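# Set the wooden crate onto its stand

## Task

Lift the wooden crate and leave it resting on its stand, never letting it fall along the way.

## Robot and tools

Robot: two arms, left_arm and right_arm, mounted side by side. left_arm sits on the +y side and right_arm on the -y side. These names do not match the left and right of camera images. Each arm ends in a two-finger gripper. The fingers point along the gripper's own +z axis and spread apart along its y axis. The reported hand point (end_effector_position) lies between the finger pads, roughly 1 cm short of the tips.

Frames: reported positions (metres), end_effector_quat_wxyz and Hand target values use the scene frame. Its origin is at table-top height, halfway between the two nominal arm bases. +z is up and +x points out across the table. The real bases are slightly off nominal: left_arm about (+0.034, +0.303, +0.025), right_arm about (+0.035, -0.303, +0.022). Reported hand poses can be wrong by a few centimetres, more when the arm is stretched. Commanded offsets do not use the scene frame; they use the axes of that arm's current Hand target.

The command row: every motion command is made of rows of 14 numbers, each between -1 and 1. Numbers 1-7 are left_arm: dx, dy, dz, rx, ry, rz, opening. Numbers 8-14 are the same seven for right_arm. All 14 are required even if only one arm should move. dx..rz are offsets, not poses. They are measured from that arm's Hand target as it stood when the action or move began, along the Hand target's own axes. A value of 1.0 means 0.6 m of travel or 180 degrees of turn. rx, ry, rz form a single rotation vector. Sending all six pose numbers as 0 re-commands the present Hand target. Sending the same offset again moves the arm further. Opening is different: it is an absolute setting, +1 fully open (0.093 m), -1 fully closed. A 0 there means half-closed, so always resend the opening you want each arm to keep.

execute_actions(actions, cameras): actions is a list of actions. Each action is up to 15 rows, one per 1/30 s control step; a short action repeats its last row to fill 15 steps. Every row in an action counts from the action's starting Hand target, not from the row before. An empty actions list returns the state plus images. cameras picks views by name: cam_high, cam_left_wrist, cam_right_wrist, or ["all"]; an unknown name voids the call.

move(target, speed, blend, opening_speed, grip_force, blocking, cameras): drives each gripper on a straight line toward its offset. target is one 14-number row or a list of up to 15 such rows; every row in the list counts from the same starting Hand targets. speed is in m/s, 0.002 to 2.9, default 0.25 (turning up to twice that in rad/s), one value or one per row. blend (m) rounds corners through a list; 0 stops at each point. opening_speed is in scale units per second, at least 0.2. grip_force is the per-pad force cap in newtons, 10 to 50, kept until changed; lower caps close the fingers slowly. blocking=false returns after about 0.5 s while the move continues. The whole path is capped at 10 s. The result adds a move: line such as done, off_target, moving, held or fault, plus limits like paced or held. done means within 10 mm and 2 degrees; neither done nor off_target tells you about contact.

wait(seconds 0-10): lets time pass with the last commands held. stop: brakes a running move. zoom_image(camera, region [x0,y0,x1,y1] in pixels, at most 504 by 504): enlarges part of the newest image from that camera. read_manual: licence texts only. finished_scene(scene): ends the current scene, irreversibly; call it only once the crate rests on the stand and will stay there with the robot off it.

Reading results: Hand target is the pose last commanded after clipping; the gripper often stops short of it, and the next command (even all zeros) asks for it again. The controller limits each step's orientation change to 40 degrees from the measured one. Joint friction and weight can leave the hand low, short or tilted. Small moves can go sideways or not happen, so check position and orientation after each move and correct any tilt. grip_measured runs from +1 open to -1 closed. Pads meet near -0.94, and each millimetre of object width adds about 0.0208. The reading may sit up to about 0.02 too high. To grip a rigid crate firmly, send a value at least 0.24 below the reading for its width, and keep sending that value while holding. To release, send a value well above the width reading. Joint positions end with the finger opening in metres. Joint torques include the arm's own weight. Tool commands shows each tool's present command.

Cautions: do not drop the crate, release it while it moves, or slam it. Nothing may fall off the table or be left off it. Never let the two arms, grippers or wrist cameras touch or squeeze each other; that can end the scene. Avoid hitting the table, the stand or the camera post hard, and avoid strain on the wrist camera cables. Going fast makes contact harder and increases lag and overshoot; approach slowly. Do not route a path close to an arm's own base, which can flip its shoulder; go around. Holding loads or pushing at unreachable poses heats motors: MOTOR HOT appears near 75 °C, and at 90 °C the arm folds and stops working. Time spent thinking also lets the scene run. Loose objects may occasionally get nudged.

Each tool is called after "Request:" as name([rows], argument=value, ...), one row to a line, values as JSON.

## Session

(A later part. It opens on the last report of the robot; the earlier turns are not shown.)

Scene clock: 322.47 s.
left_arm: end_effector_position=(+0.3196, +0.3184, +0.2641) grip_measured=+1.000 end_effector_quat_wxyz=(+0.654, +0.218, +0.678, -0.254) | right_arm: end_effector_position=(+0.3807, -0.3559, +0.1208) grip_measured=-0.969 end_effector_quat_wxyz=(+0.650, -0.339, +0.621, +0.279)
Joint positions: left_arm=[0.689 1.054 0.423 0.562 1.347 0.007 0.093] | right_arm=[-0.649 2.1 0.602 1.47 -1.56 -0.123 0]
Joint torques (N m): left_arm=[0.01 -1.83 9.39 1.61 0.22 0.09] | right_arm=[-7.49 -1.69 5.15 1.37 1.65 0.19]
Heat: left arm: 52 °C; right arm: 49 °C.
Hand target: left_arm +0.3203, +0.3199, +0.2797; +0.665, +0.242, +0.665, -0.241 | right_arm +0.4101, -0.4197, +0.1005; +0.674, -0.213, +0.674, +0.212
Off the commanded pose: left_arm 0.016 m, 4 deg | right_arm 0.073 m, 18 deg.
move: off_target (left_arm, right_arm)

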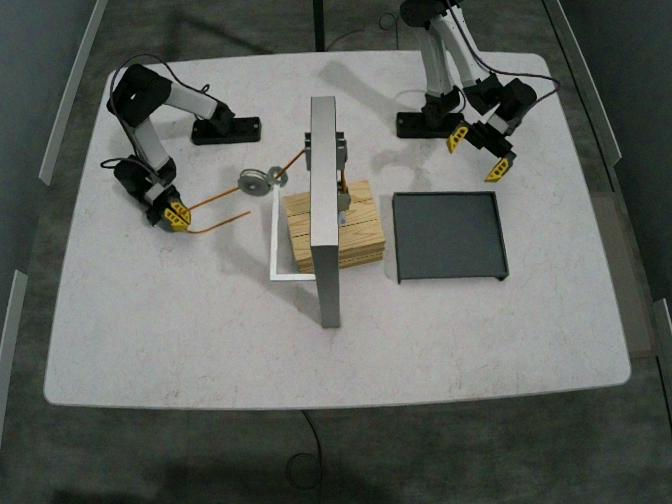

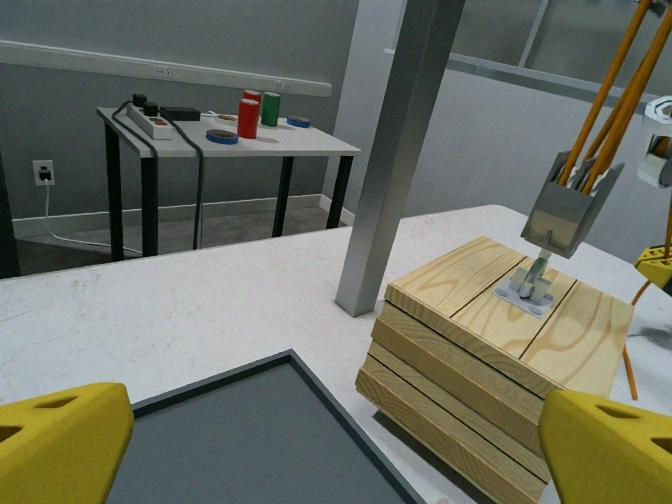

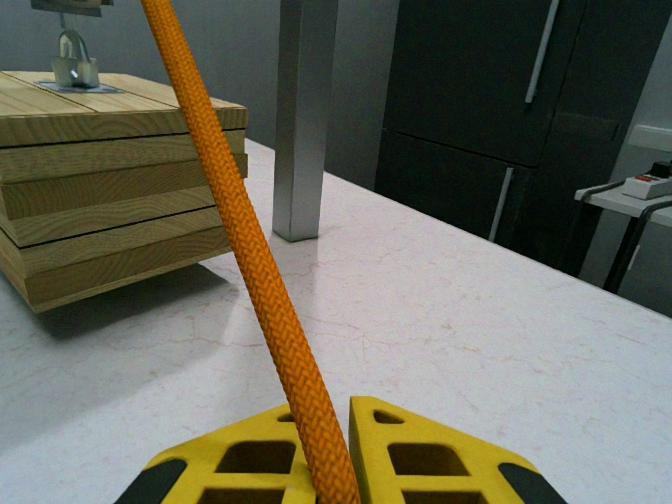

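Request:
move(target=[0,0,0,0,0,0,1,0.0,-0.157,-0.008,0.0556,0,0,-1], cameras=["all"], speed=0.1)

Scene clock: 327.23 s.
left_arm: end_effector_position=(+0.3196, +0.3184, +0.2641) grip_measured=+1.000 end_effector_quat_wxyz=(+0.654, +0.218, +0.678, -0.254) | right_arm: end_effector_position=(+0.4174, -0.4037, +0.1220) grip_measured=-0.969 end_effector_quat_wxyz=(+0.660, -0.330, +0.625, +0.256)
Joint positions: left_arm=[0.689 1.054 0.423 0.562 1.347 0.007 0.093] | right_arm=[-0.692 2.214 0.823 1.469 -1.553 -0.039 0]
Joint torques (N m): left_arm=[0.01 -1.81 9.39 1.61 0.22 0.09] | right_arm=[-9.58 -2.5 6.71 1.16 2.61 0.36]
Heat: left arm: 52 °C; right arm: 48 °C.
Hand target: left_arm +0.3203, +0.3199, +0.2797; +0.665, +0.242, +0.665, -0.241 | right_arm +0.4602, -0.4996, +0.1006; +0.690, -0.153, +0.690, +0.153
Off the commanded pose: left_arm 0.016 m, 4 deg | right_arm 0.107 m, 25 deg.
move: off_target (left_arm, right_arm)

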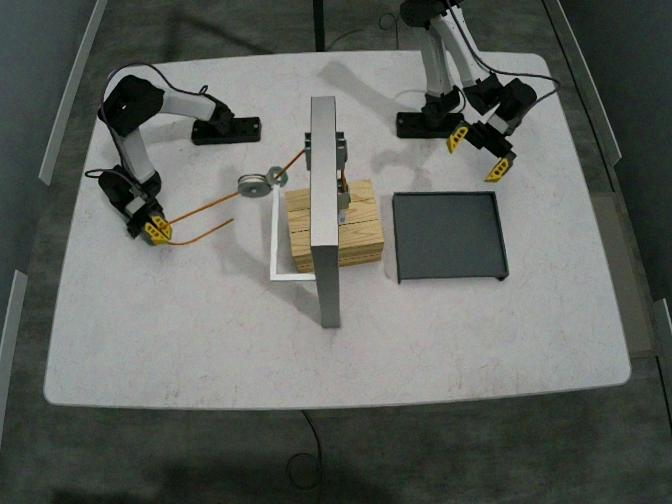

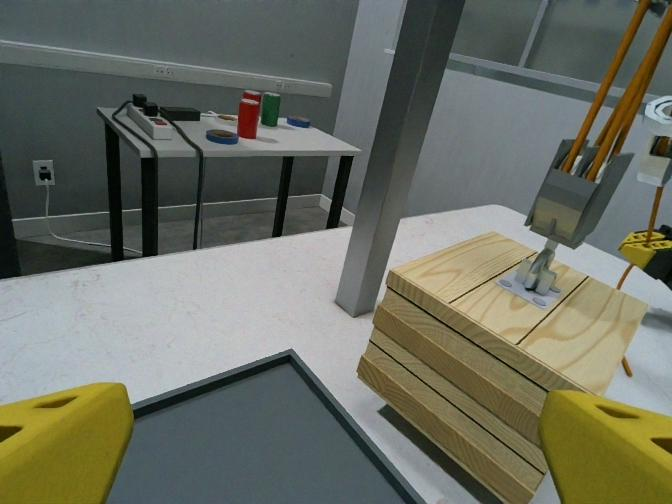

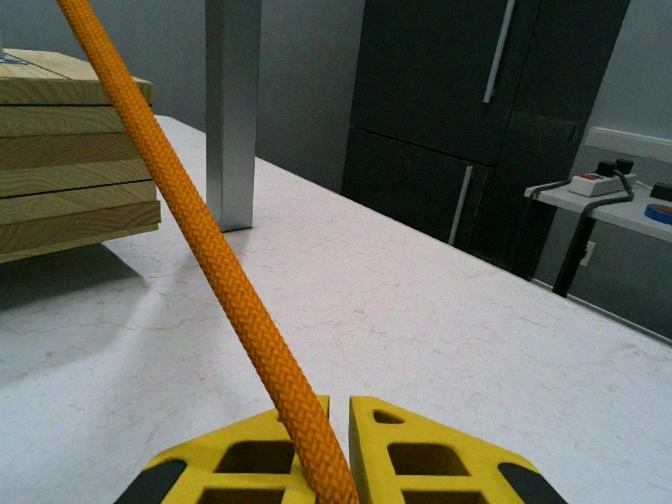

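Request:
move(target=[0,0,0,0,0,0,1,0.0167,-0.141,0.026,-0.0833,0,0,-1], cameras=["all"], speed=0.1)

Scene clock: 354.67 s.
left_arm: end_effector_position=(+0.3196, +0.3184, +0.2641) grip_measured=+1.000 end_effector_quat_wxyz=(+0.654, +0.218, +0.678, -0.254) | right_arm: end_effector_position=(+0.5180, -0.4899, +0.1156) grip_measured=-0.969 end_effector_quat_wxyz=(+0.660, -0.353, +0.615, +0.248)
Joint positions: left_arm=[0.689 1.054 0.423 0.562 1.347 0.007 0.093] | right_arm=[-0.695 2.617 1.576 1.462 -1.582 0.259 0]
Joint torques (N m): left_arm=[-0.01 -1.83 9.4 1.61 0.22 0.09] | right_arm=[-9.77 -6.34 7.64 0.47 0.71 0.47]
Motor temperatures (°C): left_arm=[30 29 52 46 28 26 28] | right_arm=[38 32 41 46 37 25 30]
Heat: left arm: 52 °C; right arm: 46 °C.
Hand target: left_arm +0.3203, +0.3199, +0.2797; +0.665, +0.242, +0.665, -0.241 | right_arm +0.5101, -0.5696, +0.0906; +0.664, -0.242, +0.664, +0.242
Off the commanded pose: left_arm 0.016 m, 4 deg | right_arm 0.084 m, 14 deg.
move: off_target (left_arm, right_arm)

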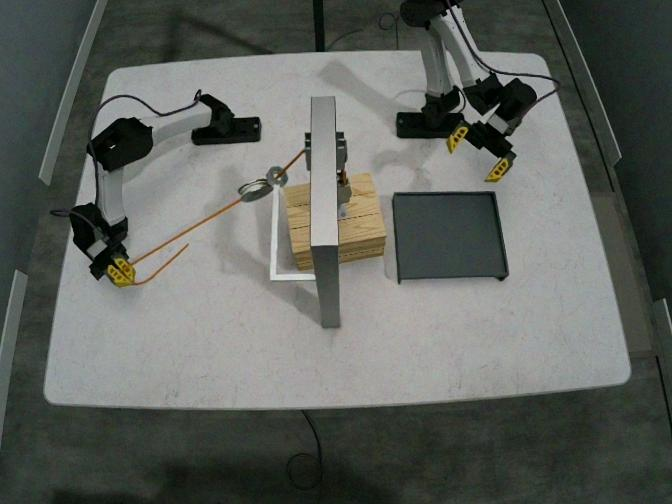

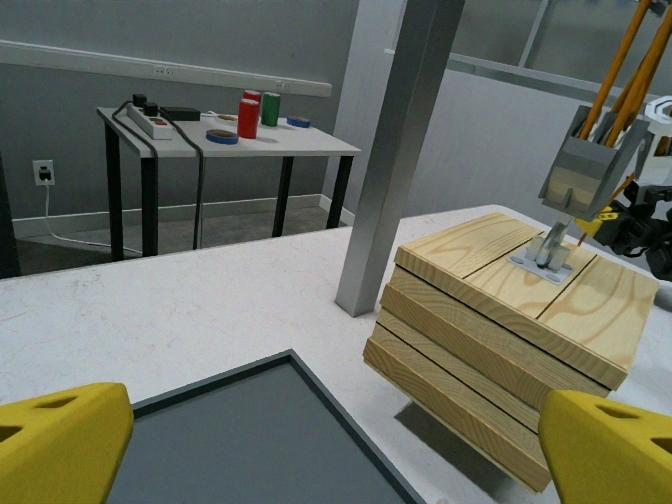

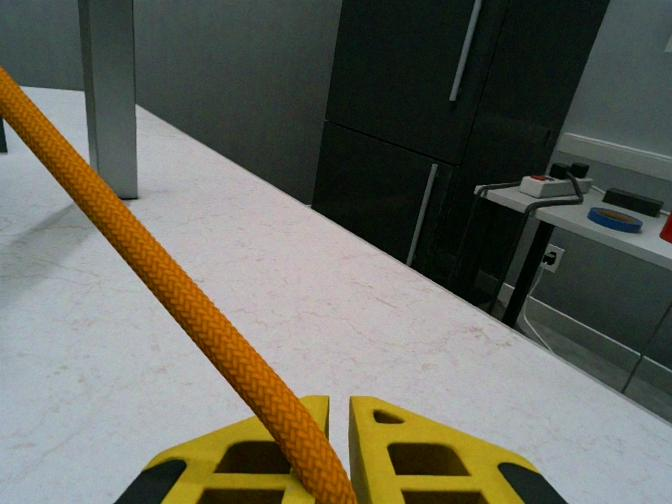

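Request:
move(target=[0,0,0,0,0,0,1,0.0667,-0.141,-0.047,0,0,0,-1], cameras=["all"], speed=0.1)

Scene clock: 368.23 s.
left_arm: end_effector_position=(+0.3196, +0.3184, +0.2641) grip_measured=+1.000 end_effector_quat_wxyz=(+0.654, +0.218, +0.678, -0.254) | right_arm: end_effector_position=(+0.5611, -0.5579, +0.0967) grip_measured=-0.969 end_effector_quat_wxyz=(+0.678, -0.380, +0.600, +0.189)
Joint positions: left_arm=[0.689 1.054 0.423 0.562 1.347 0.007 0.093] | right_arm=[-0.738 3.032 2.315 1.45 -1.583 0.44 0]
Joint torques (N m): left_arm=[0.01 -1.83 9.4 1.61 0.22 0.08] | right_arm=[-11.04 -7.66 5.71 -0.78 0.57 0.49]
Heat: left arm: 52 °C; right arm: 44 °C.
Hand target: left_arm +0.3203, +0.3199, +0.2797; +0.665, +0.242, +0.665, -0.241 | right_arm +0.5429, -0.6526, +0.0507; +0.664, -0.242, +0.664, +0.242
Off the commanded pose: left_arm 0.016 m, 4 deg | right_arm 0.107 m, 19 deg.
move: off_target (left_arm, right_arm)

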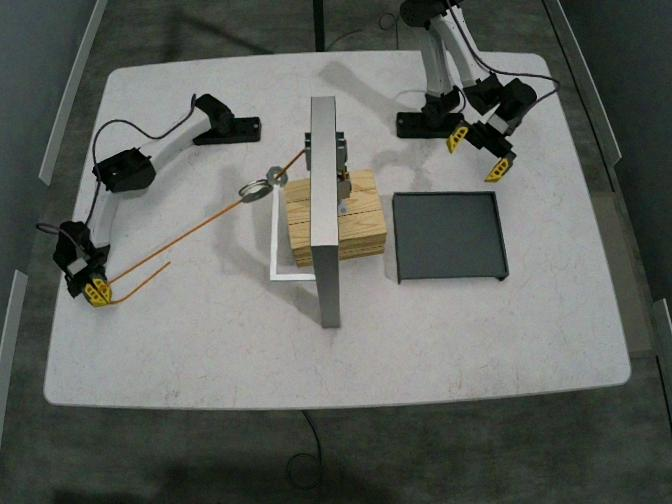

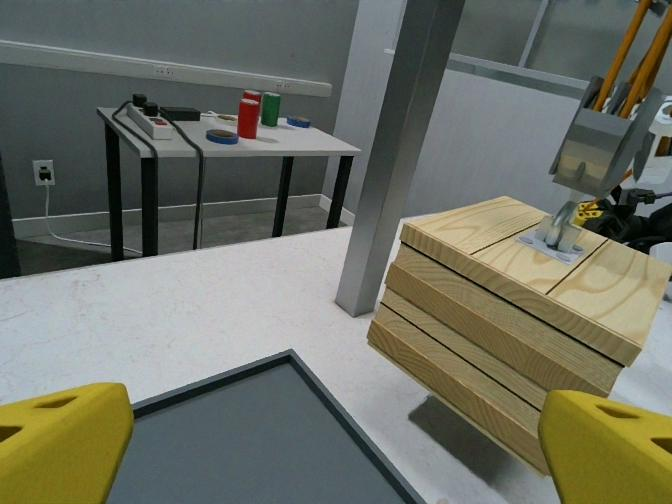

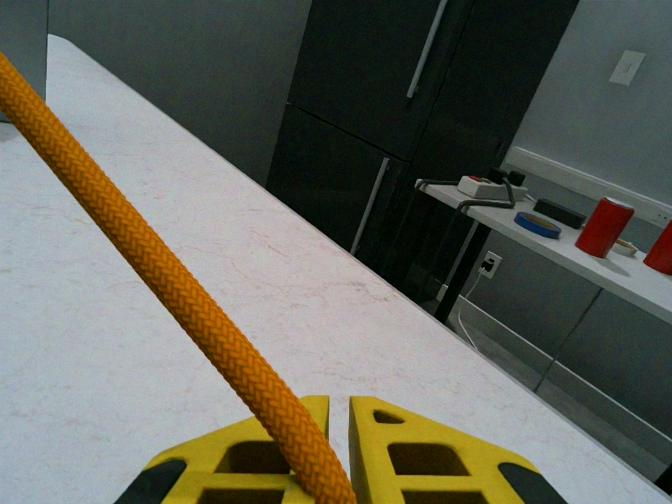

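Request:
move(target=[0.2, 0.2388, -0.0265, -0.1083, 0.4468, -0.2326, 1, 0,0,0,0,0,0,-1], cameras=["all"], speed=0.25)

Scene clock: 398.57 s.
left_arm: end_effector_position=(+0.4000, +0.4396, +0.1508) grip_measured=+1.000 end_effector_quat_wxyz=(+0.010, -0.002, +0.991, -0.131) | right_arm: end_effector_position=(+0.5631, -0.5574, +0.0979) grip_measured=-0.969 end_effector_quat_wxyz=(+0.677, -0.378, +0.602, +0.194)
Joint positions: left_arm=[0.485 2.135 1.997 -1.534 0.245 0.469 0.093] | right_arm=[-0.735 3.053 2.36 1.458 -1.583 0.483 0]
Joint torques (N m): left_arm=[-0.73 -9.59 8.5 -0.19 0.05 0.04] | right_arm=[-11.17 -7.64 5.48 -0.64 0.57 0.49]
Motor temperatures (°C): left_arm=[30 29 52 45 28 26 28] | right_arm=[44 38 42 43 31 26 31]
Heat: left arm: 52 °C; right arm: 44 °C.
Hand target: left_arm +0.4001, +0.4400, +0.1598; -0.001, +0.000, +0.991, -0.131 | right_arm +0.5429, -0.6526, +0.0507; +0.664, -0.242, +0.664, +0.242
Off the commanded pose: left_arm 0.009 m, 1 deg | right_arm 0.108 m, 18 deg.
joint sent to its limit (left arm) — joint 4 (wrist pitch), lower limit. The joint targets are off in position, not in orientation.
move: off_target (right_arm)

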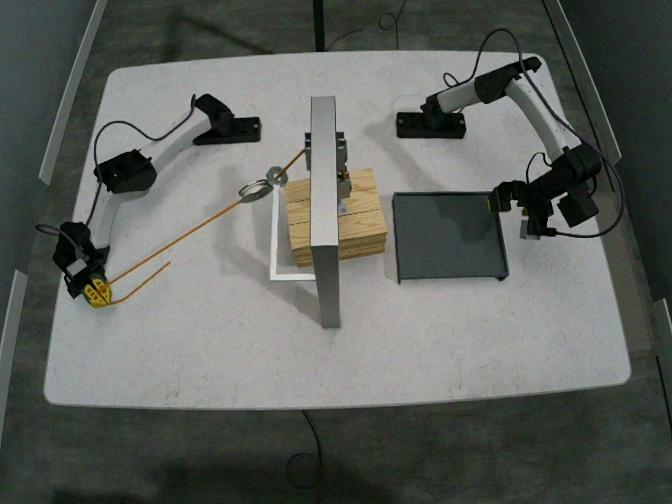

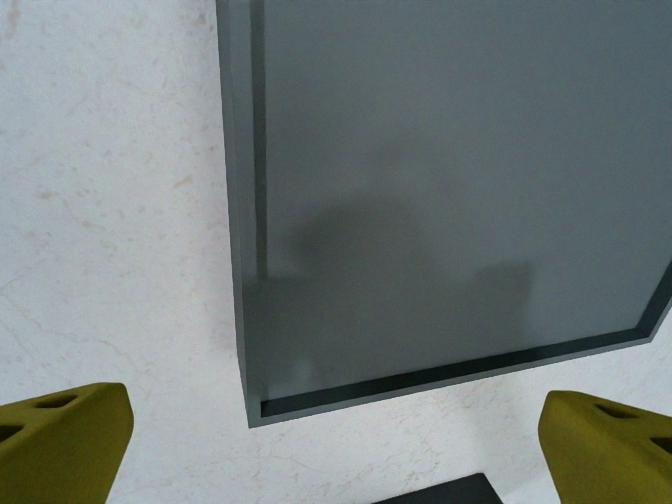

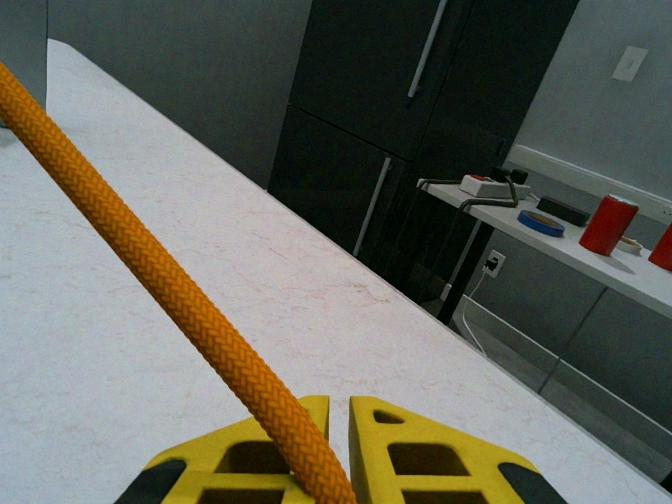

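Request:
zoom_image(camera="cam_high", region=[250, 140, 410, 300])

Scaled by 3.150 from the camera's 672x504 image, which has a finer 960x720 frame.

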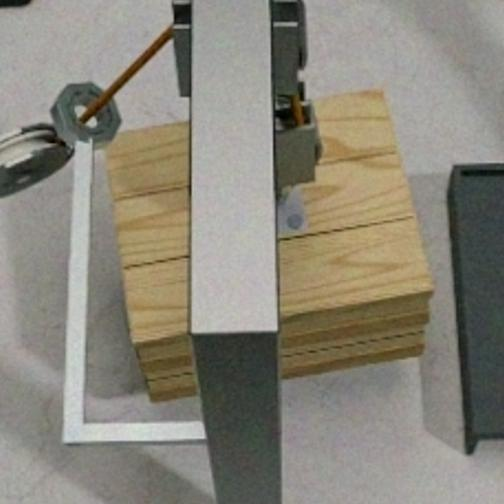

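Request:
move(target=[-0.0583, 0.0502, 0.0901, 0, 0, 0, 1, 0,0,0,0,0,0,-1], cameras=["cam_left_wrist", "cam_high"], speed=0.2)

Scene clock: 434.97 s.
left_arm: end_effector_position=(+0.4257, +0.4533, +0.0905) grip_measured=+1.000 end_effector_quat_wxyz=(-0.018, -0.007, +0.989, -0.144) | right_arm: end_effector_position=(+0.5631, -0.5574, +0.0979) grip_measured=-0.969 end_effector_quat_wxyz=(+0.677, -0.378, +0.602, +0.194)
Joint positions: left_arm=[0.486 2.339 2.086 -1.48 0.243 0.469 0.093] | right_arm=[-0.735 3.053 2.36 1.458 -1.583 0.483 0]
Joint torques (N m): left_arm=[-0.84 -11.22 8.31 0.02 0.04 0.08] | right_arm=[-11.11 -7.62 5.57 -0.66 0.56 0.52]
Motor temperatures (°C): left_arm=[29 37 49 40 28 26 28] | right_arm=[47 40 41 41 30 26 31]
Heat: left arm: 49 °C; right arm: 47 °C.
Hand target: left_arm +0.4351, +0.4551, +0.0997; -0.001, +0.000, +0.991, -0.131 | right_arm +0.5429, -0.6526, +0.0507; +0.664, -0.242, +0.664, +0.242
Off the commanded pose: left_arm 0.013 m, 3 deg | right_arm 0.108 m, 18 deg.
move: off_target (left_arm, right_arm)
Images, in order (width x height): cam_high 672x504, cam_left_wrist 672x504.

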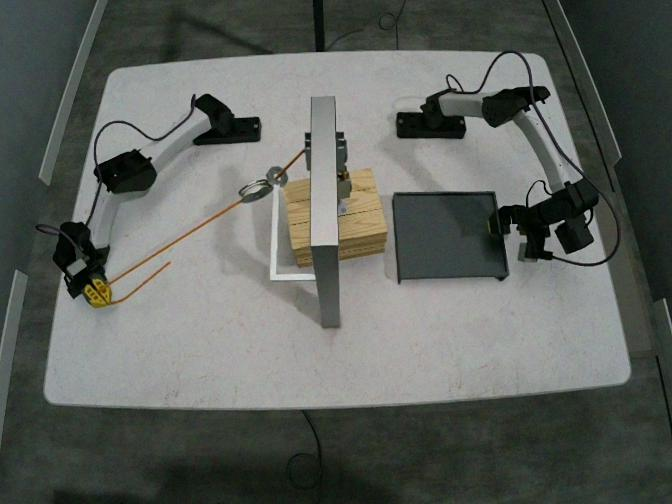

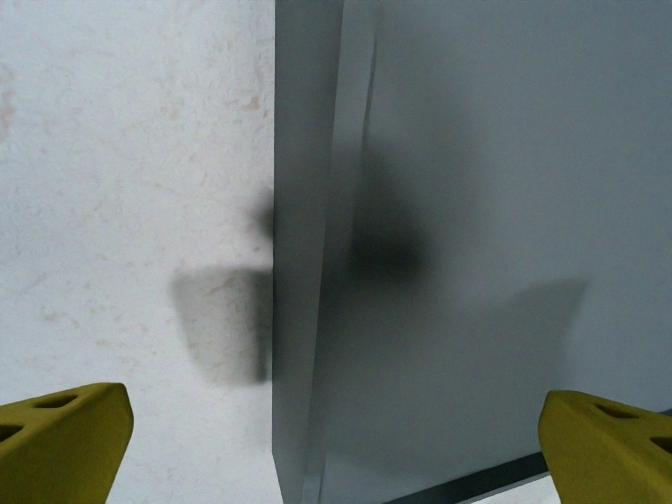

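Request:
move(target=[-0.0067, 0.0028, 0.0425, 0, 0, 0, 1, 0,0,0,0,0,0,-1], cameras=["cam_left_wrist"], speed=0.08)

Scene clock: 446.13 s.
left_arm: end_effector_position=(+0.4382, +0.4500, +0.0761) grip_measured=+1.000 end_effector_quat_wxyz=(+0.000, -0.001, +0.991, -0.134) | right_arm: end_effector_position=(+0.5631, -0.5574, +0.0979) grip_measured=-0.969 end_effector_quat_wxyz=(+0.677, -0.378, +0.602, +0.194)
Joint positions: left_arm=[0.466 2.342 2.04 -1.387 0.243 0.455 0.093] | right_arm=[-0.735 3.053 2.36 1.458 -1.583 0.483 0]
Joint torques (N m): left_arm=[-0.76 -10.66 5.07 0.12 0.05 0.07] | right_arm=[-11.07 -7.56 5.52 -0.66 0.59 0.5]
Heat: left arm: 48 °C; right arm: 47 °C.
Hand target: left_arm +0.4390, +0.4501, +0.0747; -0.001, +0.000, +0.991, -0.131 | right_arm +0.5429, -0.6526, +0.0507; +0.664, -0.242, +0.664, +0.242
Off the commanded pose: left_arm 0.002 m, 0 deg | right_arm 0.108 m, 18 deg.
move: off_target (right_arm)
Images, in order (width x height): cam_left_wrist 672x504.

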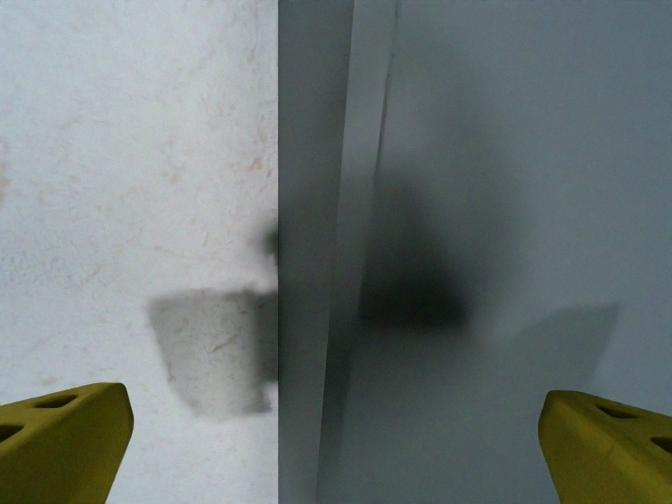

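Request:
move([
  [0, 0.0048, 0.0185, 0, 0, 0, 1, 0,0,0,0,0,0,-1],
  [0, 0.0048, 0.0185, 0, 0, 0, -1, 0,0,0,0,0,0,-1],
], cameras=["cam_left_wrist","cam_high"], speed=0.08, opening_speed=1.0)

Scene clock: 454.50 s.
left_arm: end_effector_position=(+0.4385, +0.4481, +0.0653) grip_measured=-0.916 end_effector_quat_wxyz=(-0.001, +0.007, +0.991, -0.132) | right_arm: end_effector_position=(+0.5631, -0.5574, +0.0979) grip_measured=-0.969 end_effector_quat_wxyz=(+0.677, -0.378, +0.602, +0.194)
Joint positions: left_arm=[0.46 2.345 2.003 -1.347 0.238 0.466 0.001] | right_arm=[-0.735 3.053 2.36 1.458 -1.583 0.483 0]
Joint torques (N m): left_arm=[-0.5 -10.56 5.03 0.12 0.11 0.04] | right_arm=[-11.14 -7.57 5.55 -0.66 0.57 0.51]
Heat: left arm: 47 °C; right arm: 48 °C.
Hand target: left_arm +0.4390, +0.4500, +0.0632; -0.001, +0.000, +0.991, -0.131 | right_arm +0.5429, -0.6526, +0.0507; +0.664, -0.242, +0.664, +0.242
Off the commanded pose: left_arm 0.003 m, 1 deg | right_arm 0.108 m, 18 deg.
move: off_target (right_arm)
Images, in order (width x height): cam_high 672x504, cam_left_wrist 672x504.

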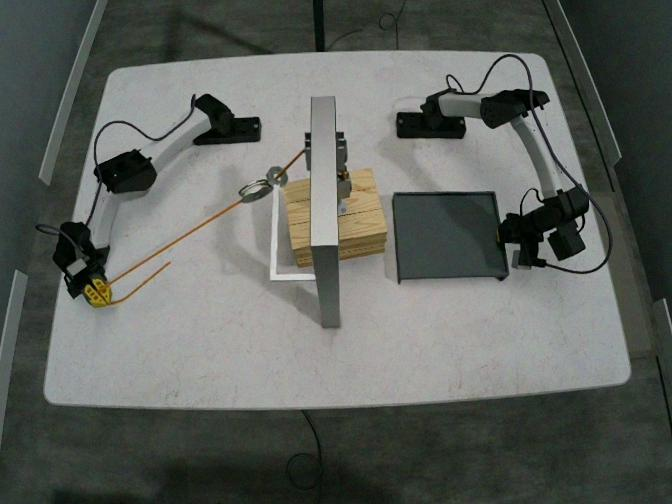

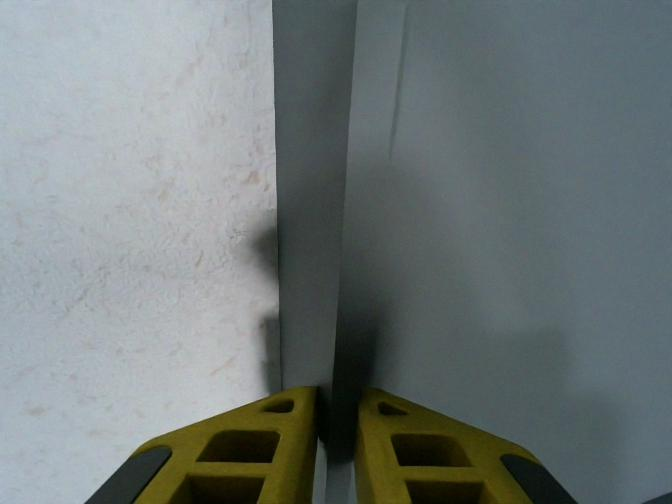

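Request:
move(target=[0, -0.0805, 0.0217, 0, 0, 0, -1, 0,0,0,0,0,0,-1], cameras=["cam_left_wrist","cam_high"], speed=0.08)

Scene clock: 458.60 s.
left_arm: end_effector_position=(+0.4401, +0.4309, +0.0658) grip_measured=-0.937 end_effector_quat_wxyz=(+0.008, +0.003, +0.996, -0.091) | right_arm: end_effector_position=(+0.5631, -0.5574, +0.0979) grip_measured=-0.969 end_effector_quat_wxyz=(+0.677, -0.378, +0.602, +0.194)
Joint positions: left_arm=[0.397 2.259 1.873 -1.238 0.175 0.385 0] | right_arm=[-0.735 3.053 2.36 1.458 -1.583 0.483 0]
Joint torques (N m): left_arm=[-3 -10.76 3.08 0.03 0.73 -0.2] | right_arm=[-11.12 -7.54 5.55 -0.66 0.57 0.52]
Heat: left arm: 46 °C; right arm: 48 °C.
Hand target: left_arm +0.4390, +0.4000, +0.0631; -0.001, +0.000, +0.991, -0.131 | right_arm +0.5429, -0.6526, +0.0507; +0.664, -0.242, +0.664, +0.242
Off the commanded pose: left_arm 0.031 m, 5 deg | right_arm 0.108 m, 18 deg.
move: off_target (left_arm, right_arm)
Images, in order (width x height): cam_high 672x504, cam_left_wrist 672x504.

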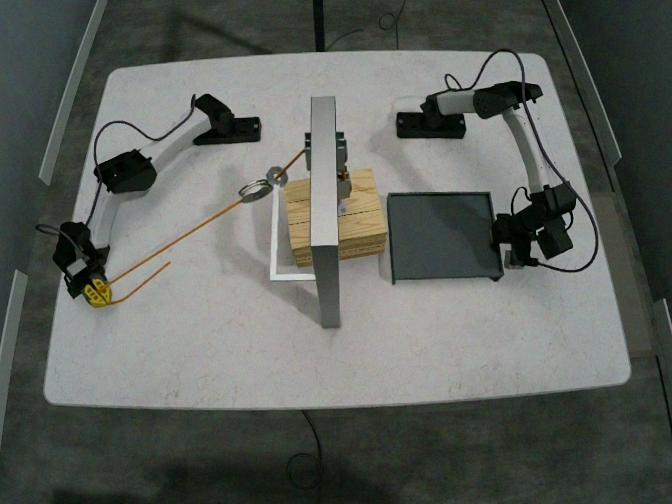

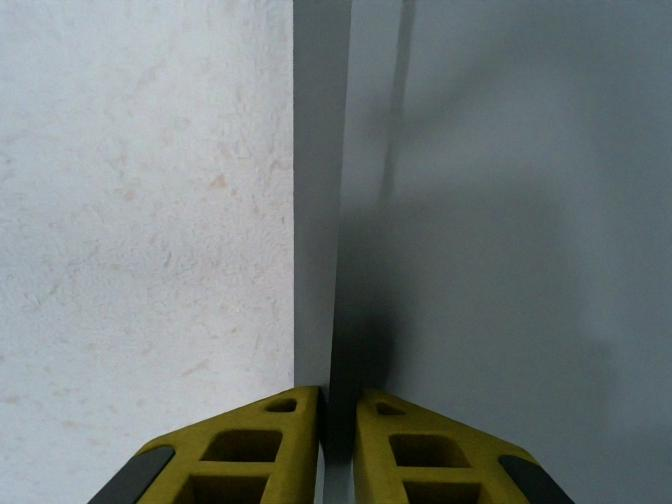

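Request:
move(target=[0, -0.1, 0.029, 0, 0, 0, -1, 0,0,0,0,0,0,-1], cameras=["cam_left_wrist","cam_high"], speed=0.08)

Scene clock: 464.93 s.
left_arm: end_effector_position=(+0.4411, +0.3704, +0.0655) grip_measured=-0.943 end_effector_quat_wxyz=(+0.005, +0.003, +0.996, -0.084) | right_arm: end_effector_position=(+0.5631, -0.5574, +0.0979) grip_measured=-0.969 end_effector_quat_wxyz=(+0.677, -0.378, +0.602, +0.194)
Joint positions: left_arm=[0.255 2.18 1.743 -1.163 0.166 0.239 0] | right_arm=[-0.735 3.053 2.36 1.458 -1.583 0.483 0]
Joint torques (N m): left_arm=[-3.07 -9.98 3.08 0.2 0.89 -0.21] | right_arm=[-11.17 -7.57 5.45 -0.66 0.56 0.5]
Heat: left arm: 46 °C; right arm: 48 °C.
Hand target: left_arm +0.4391, +0.3375, +0.0619; -0.001, +0.000, +0.991, -0.131 | right_arm +0.5429, -0.6526, +0.0507; +0.664, -0.242, +0.664, +0.242
Off the commanded pose: left_arm 0.033 m, 5 deg | right_arm 0.108 m, 18 deg.
move: off_target (left_arm, right_arm)
Images, in order (width x height): cam_high 672x504, cam_left_wrist 672x504.

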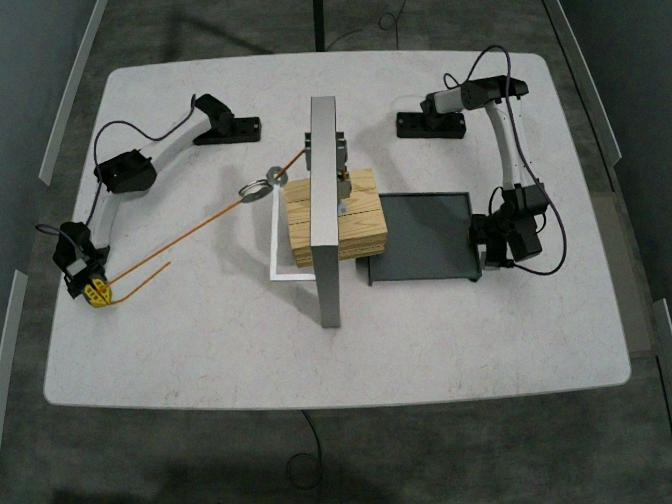

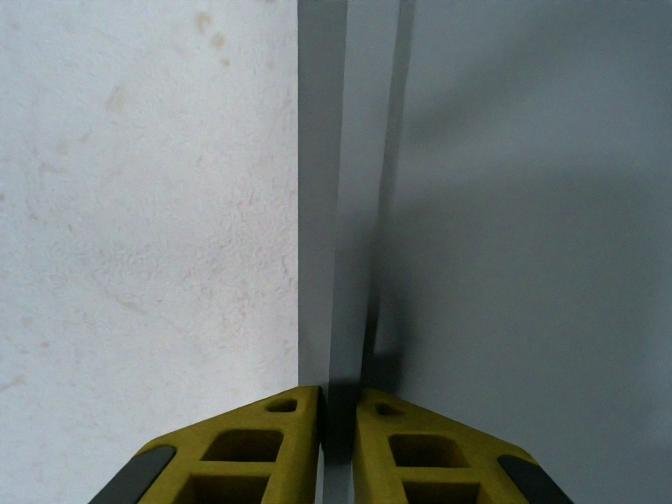

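Request:
zoom_image(camera="cam_high", region=[260, 150, 500, 300])

Scaled by 2.100 from the camera's 672x504 image, which has a finer 960x720 frame.

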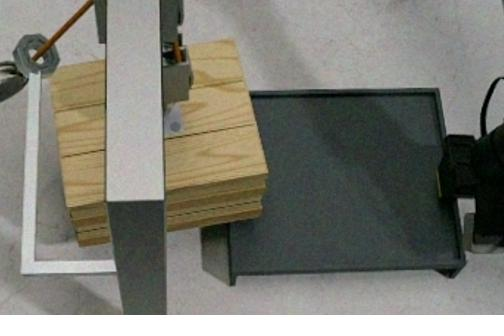

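Request:
move(target=[0.0117, -0.177, 0.0467, 0, 0, -0.025, -1, 0,0,0,0,0,0,-1], cameras=["cam_left_wrist","cam_high"], speed=0.08)

Request:
zoom_image(camera="cam_high", region=[260, 150, 500, 300])

Scene clock: 478.50 s.
left_arm: end_effector_position=(+0.4375, +0.2581, +0.0664) grip_measured=-0.949 end_effector_quat_wxyz=(+0.004, -0.028, +0.996, -0.083) | right_arm: end_effector_position=(+0.5631, -0.5574, +0.0979) grip_measured=-0.969 end_effector_quat_wxyz=(+0.677, -0.378, +0.602, +0.194)
Joint positions: left_arm=[-0.02 2.106 1.631 -1.075 0.165 -0.101 0] | right_arm=[-0.735 3.053 2.36 1.458 -1.583 0.483 0]
Joint torques (N m): left_arm=[-2.74 -9.32 3.32 0.44 0.93 -0.35] | right_arm=[-11.06 -7.58 5.65 -0.67 0.59 0.5]
Motor temperatures (°C): left_arm=[30 41 44 38 29 27 29] | right_arm=[49 41 41 39 30 26 31]
Heat: left arm: 44 °C; right arm: 49 °C.
Hand target: left_arm +0.4321, +0.2277, +0.0624; -0.006, -0.039, +0.991, -0.131 | right_arm +0.5429, -0.6526, +0.0507; +0.664, -0.242, +0.664, +0.242
Off the commanded pose: left_arm 0.031 m, 6 deg | right_arm 0.108 m, 18 deg.
move: off_target (left_arm, right_arm)
Images, in order (width x height): cam_high 672x504, cam_left_wrist 672x504.

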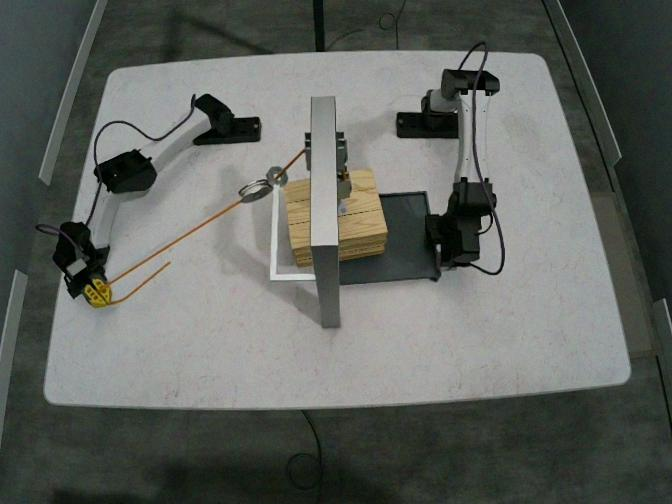

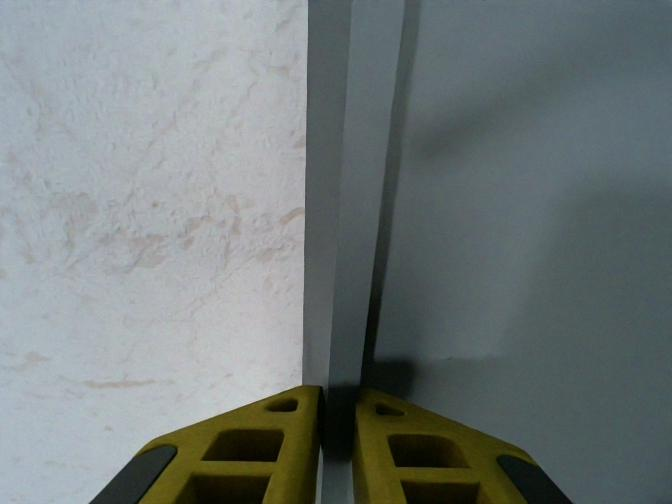

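Scaled by 2.100 from the camera's 672x504 image, which has a finer 960x720 frame.

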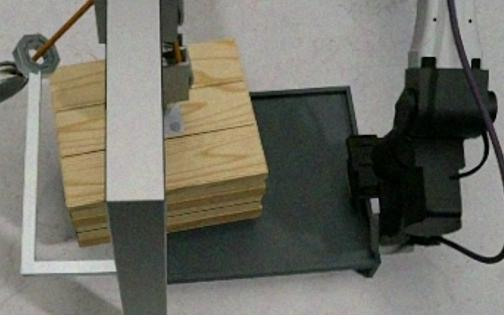

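Request:
move(target=[0.0325, -0.1153, 0.0317, 0, 0, -0.0139, -1, 0,0,0,0,0,0,-1], cameras=["all"], speed=0.08)

Request:
zoom_image(camera="cam_high", region=[260, 150, 450, 300])

Scene clock: 491.63 s.
left_arm: end_effector_position=(+0.4249, +0.1845, +0.0670) grip_measured=-0.953 end_effector_quat_wxyz=(+0.002, -0.058, +0.995, -0.086) | right_arm: end_effector_position=(+0.5631, -0.5574, +0.0979) grip_measured=-0.969 end_effector_quat_wxyz=(+0.677, -0.378, +0.602, +0.194)
Joint positions: left_arm=[-0.204 2.085 1.598 -1.031 0.165 -0.348 0] | right_arm=[-0.735 3.053 2.36 1.458 -1.583 0.483 0]
Joint velocities: left_arm=[within noise] | right_arm=[-0.002 0.007 -0.017 -0.007 -0.168 -0.037 0]
Joint torques (N m): left_arm=[-2.89 -9.02 3.38 0.66 0.85 -0.26] | right_arm=[-11.14 -7.64 5.52 -0.67 0.57 0.5]
Heat: left arm: 43 °C; right arm: 49 °C.
Hand target: left_arm +0.4181, +0.1546, +0.0623; -0.009, -0.061, +0.990, -0.131 | right_arm +0.5429, -0.6526, +0.0507; +0.664, -0.242, +0.664, +0.242
Off the commanded pose: left_arm 0.031 m, 5 deg | right_arm 0.108 m, 18 deg.
move: off_target (left_arm, right_arm)

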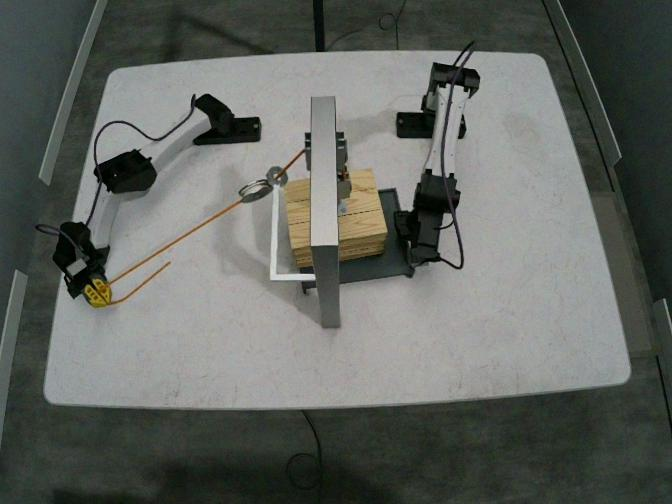

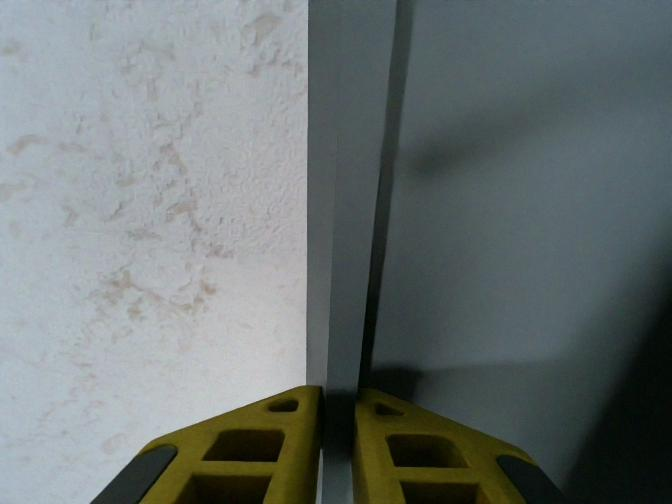

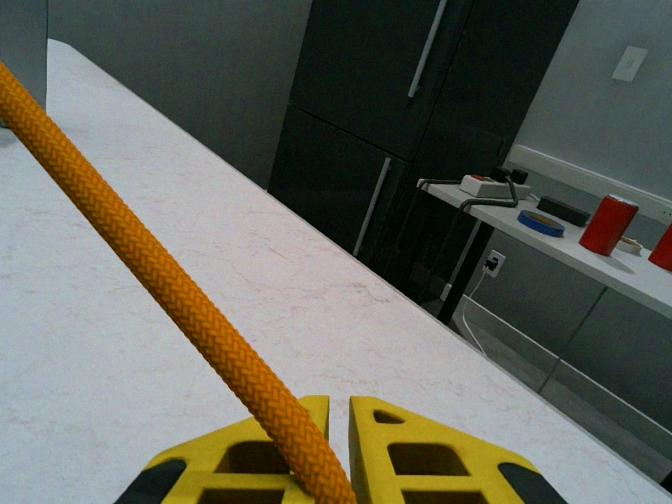

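Scaled by 2.653 from the camera's 672x504 image, which has a finer 960x720 frame.

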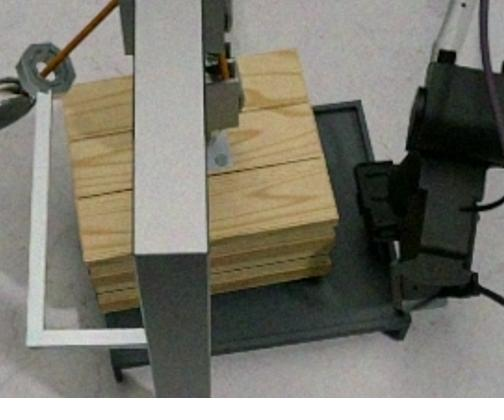

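Request:
move(target=[0.0177, -0.0214, 0.0063, 0, 0, -0.009, -1, 0,0,0,0,0,0,-1], cameras=["cam_high"], speed=0.06)

Request:
zoom_image(camera="cam_high", region=[260, 150, 450, 300])

Scene clock: 519.07 s.
left_arm: end_effector_position=(+0.4194, +0.1691, +0.0675) grip_measured=-0.954 end_effector_quat_wxyz=(+0.007, -0.072, +0.993, -0.088) | right_arm: end_effector_position=(+0.5631, -0.5574, +0.0979) grip_measured=-0.969 end_effector_quat_wxyz=(+0.677, -0.378, +0.602, +0.194)
Joint positions: left_arm=[-0.245 2.065 1.569 -1.002 0.162 -0.419 0] | right_arm=[-0.735 3.053 2.36 1.458 -1.583 0.483 0]
Joint torques (N m): left_arm=[-2.96 -8.9 3.34 0.63 0.84 -0.27] | right_arm=[-11.11 -7.49 5.48 -0.67 0.57 0.5]
Heat: left arm: 42 °C; right arm: 50 °C.
Hand target: left_arm +0.4091, +0.1401, +0.0623; -0.010, -0.075, +0.989, -0.130 | right_arm +0.5429, -0.6526, +0.0507; +0.664, -0.242, +0.664, +0.242
Off the commanded pose: left_arm 0.031 m, 5 deg | right_arm 0.108 m, 18 deg.
move: off_target (left_arm, right_arm)
Images, in order (width x height): cam_high 672x504.

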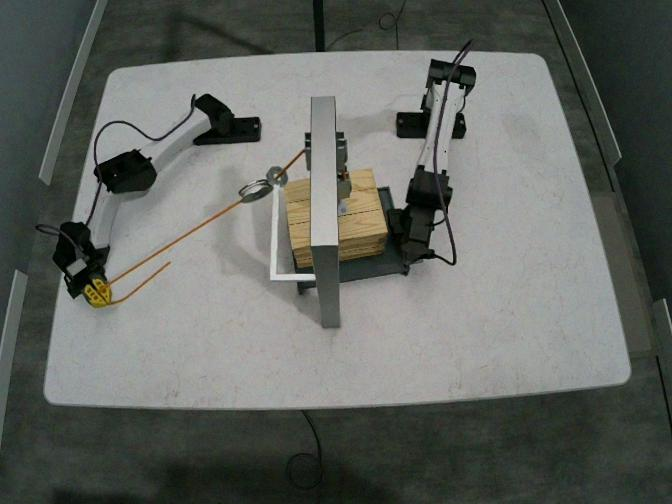

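Scaled by 2.653 from the camera's 672x504 image, which has a finer 960x720 frame.

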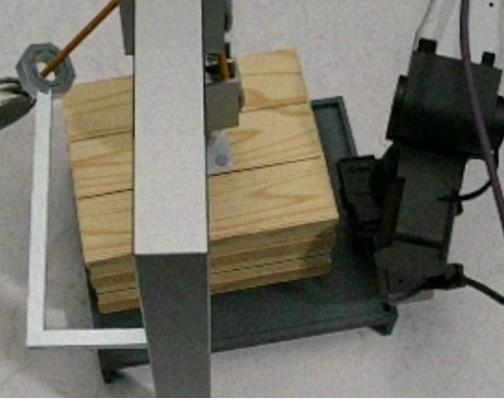

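Request:
move([
  [-0.0237, 0.0413, -0.0209, 0, 0, 0, -1, 0,0,0,0,0,0,-1],
  [-0.0237, 0.0413, -0.0209, 0, 0, 0, -0.5, 0,0,0,0,0,0,-1],
  [-0.0237, 0.0413, -0.1042, 0, 0, 0, -0.5, 0,0,0,0,0,0,-1],
], cameras=["cam_high","cam_left_wrist"], speed=0.06, opening_speed=1.0)

Request:
zoom_image(camera="cam_high", region=[260, 150, 450, 300])

Scene clock: 534.17 s.
left_arm: end_effector_position=(+0.4136, +0.1850, +0.0902) grip_measured=-0.502 end_effector_quat_wxyz=(-0.035, -0.084, +0.989, -0.114) | right_arm: end_effector_position=(+0.5631, -0.5574, +0.0979) grip_measured=-0.969 end_effector_quat_wxyz=(+0.677, -0.378, +0.602, +0.194)
Joint positions: left_arm=[-0.178 2.074 1.667 -1.167 0.24 -0.37 0.021] | right_arm=[-0.735 3.053 2.36 1.458 -1.583 0.483 0]
Joint torques (N m): left_arm=[-0.35 -12.97 8.62 0.03 0.25 0.19] | right_arm=[-11.18 -7.54 5.49 -0.65 0.57 0.5]
Heat: left arm: 42 °C; right arm: 51 °C.
Hand target: left_arm +0.4195, +0.1820, +0.1158; -0.010, -0.075, +0.989, -0.130 | right_arm +0.5429, -0.6526, +0.0507; +0.664, -0.242, +0.664, +0.242
Off the commanded pose: left_arm 0.026 m, 4 deg | right_arm 0.108 m, 18 deg.
move: off_target (left_arm, right_arm); target 2's new opening was sent with left_arm's hand 0.003 m and 3 deg from that target
Images, in order (width x height): cam_high 672x504, cam_left_wrist 672x504.

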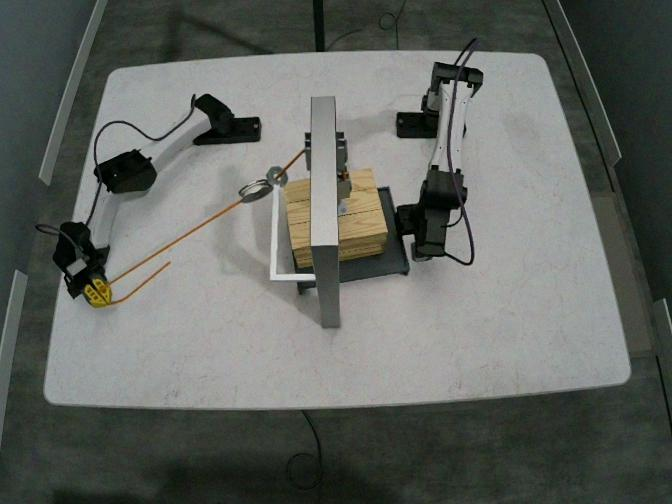

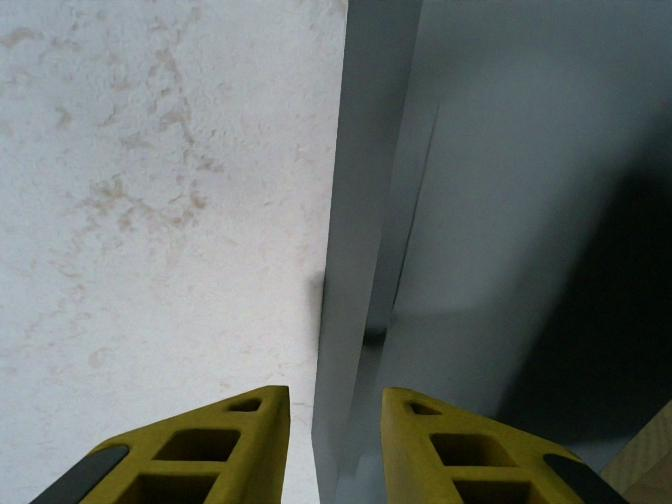

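Scaled by 2.653 from the camera's 672x504 image, which has a finer 960x720 frame.

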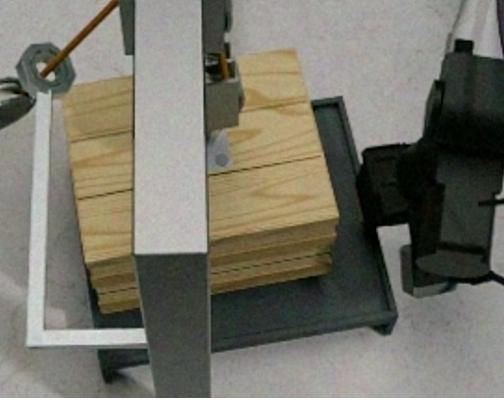

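Request:
move([
  [0, 0.0015, -0.059, 0, 0, 0, -0.5, 0,0,0,0,0,0,-1],
  [-0.034, 0.1075, -0.054, 0, 0, 0, -0.5, 0,0,0,0,0,0,-1],
  [-0.0355, 0.1162, 0.1077, 0, 0, 0, -1, 0,0,0,0,0,0,-1],
], cameras=["cam_high","cam_left_wrist"], speed=0.15, blend=[0.01, 0.02, 0])

Request:
zoom_image(camera="cam_high", region=[260, 150, 450, 300])

Scene clock: 554.63 s.
left_arm: end_effector_position=(+0.4262, +0.2398, +0.0329) grip_measured=-0.985 end_effector_quat_wxyz=(-0.019, -0.077, +0.989, -0.121) | right_arm: end_effector_position=(+0.5631, -0.5574, +0.0979) grip_measured=-0.969 end_effector_quat_wxyz=(+0.677, -0.378, +0.602, +0.194)
Joint positions: left_arm=[-0.034 2.134 1.523 -0.965 0.246 -0.212 0] | right_arm=[-0.735 3.053 2.36 1.458 -1.583 0.483 0]
Joint torques (N m): left_arm=[-0.59 -9.66 5.15 0.38 0.25 0.06] | right_arm=[-11.14 -7.54 5.49 -0.68 0.57 0.49]
Motor temperatures (°C): left_arm=[30 46 42 36 29 27 29] | right_arm=[51 42 41 37 30 26 32]
Heat: left arm: 46 °C; right arm: 51 °C.
Hand target: left_arm +0.4300, +0.2349, +0.0347; -0.010, -0.075, +0.989, -0.130 | right_arm +0.5429, -0.6526, +0.0507; +0.664, -0.242, +0.664, +0.242
Off the commanded pose: left_arm 0.006 m, 1 deg | right_arm 0.108 m, 18 deg.
move: off_target (right_arm)
Images, in order (width x height): cam_high 672x504, cam_left_wrist 672x504.

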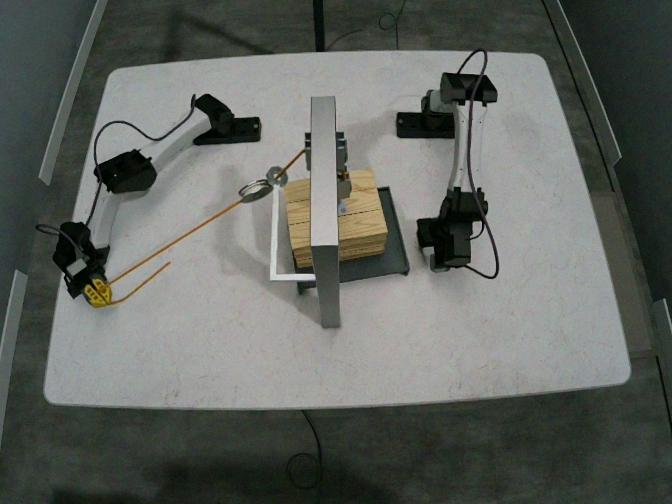

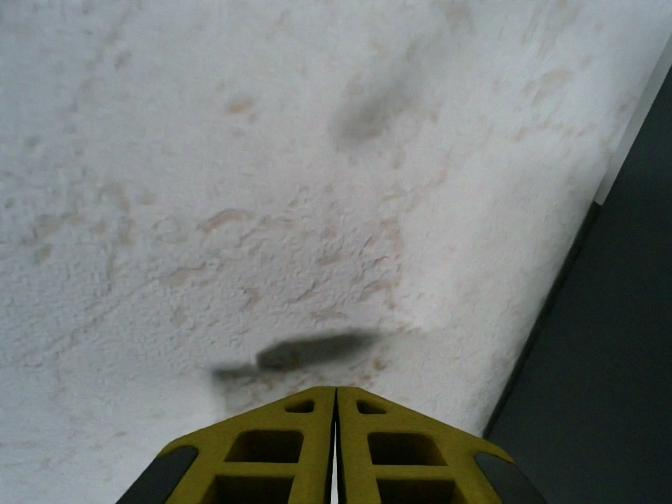

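Scaled by 2.653 from the camera's 672x504 image, which has a finer 960x720 frame.

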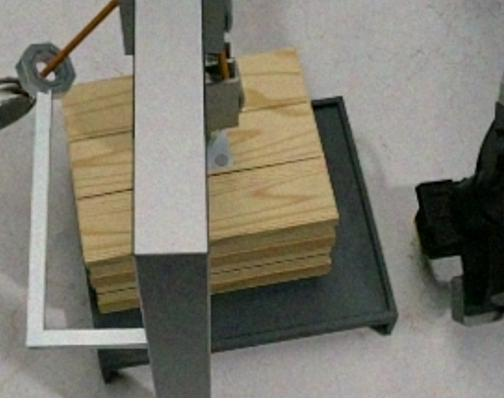

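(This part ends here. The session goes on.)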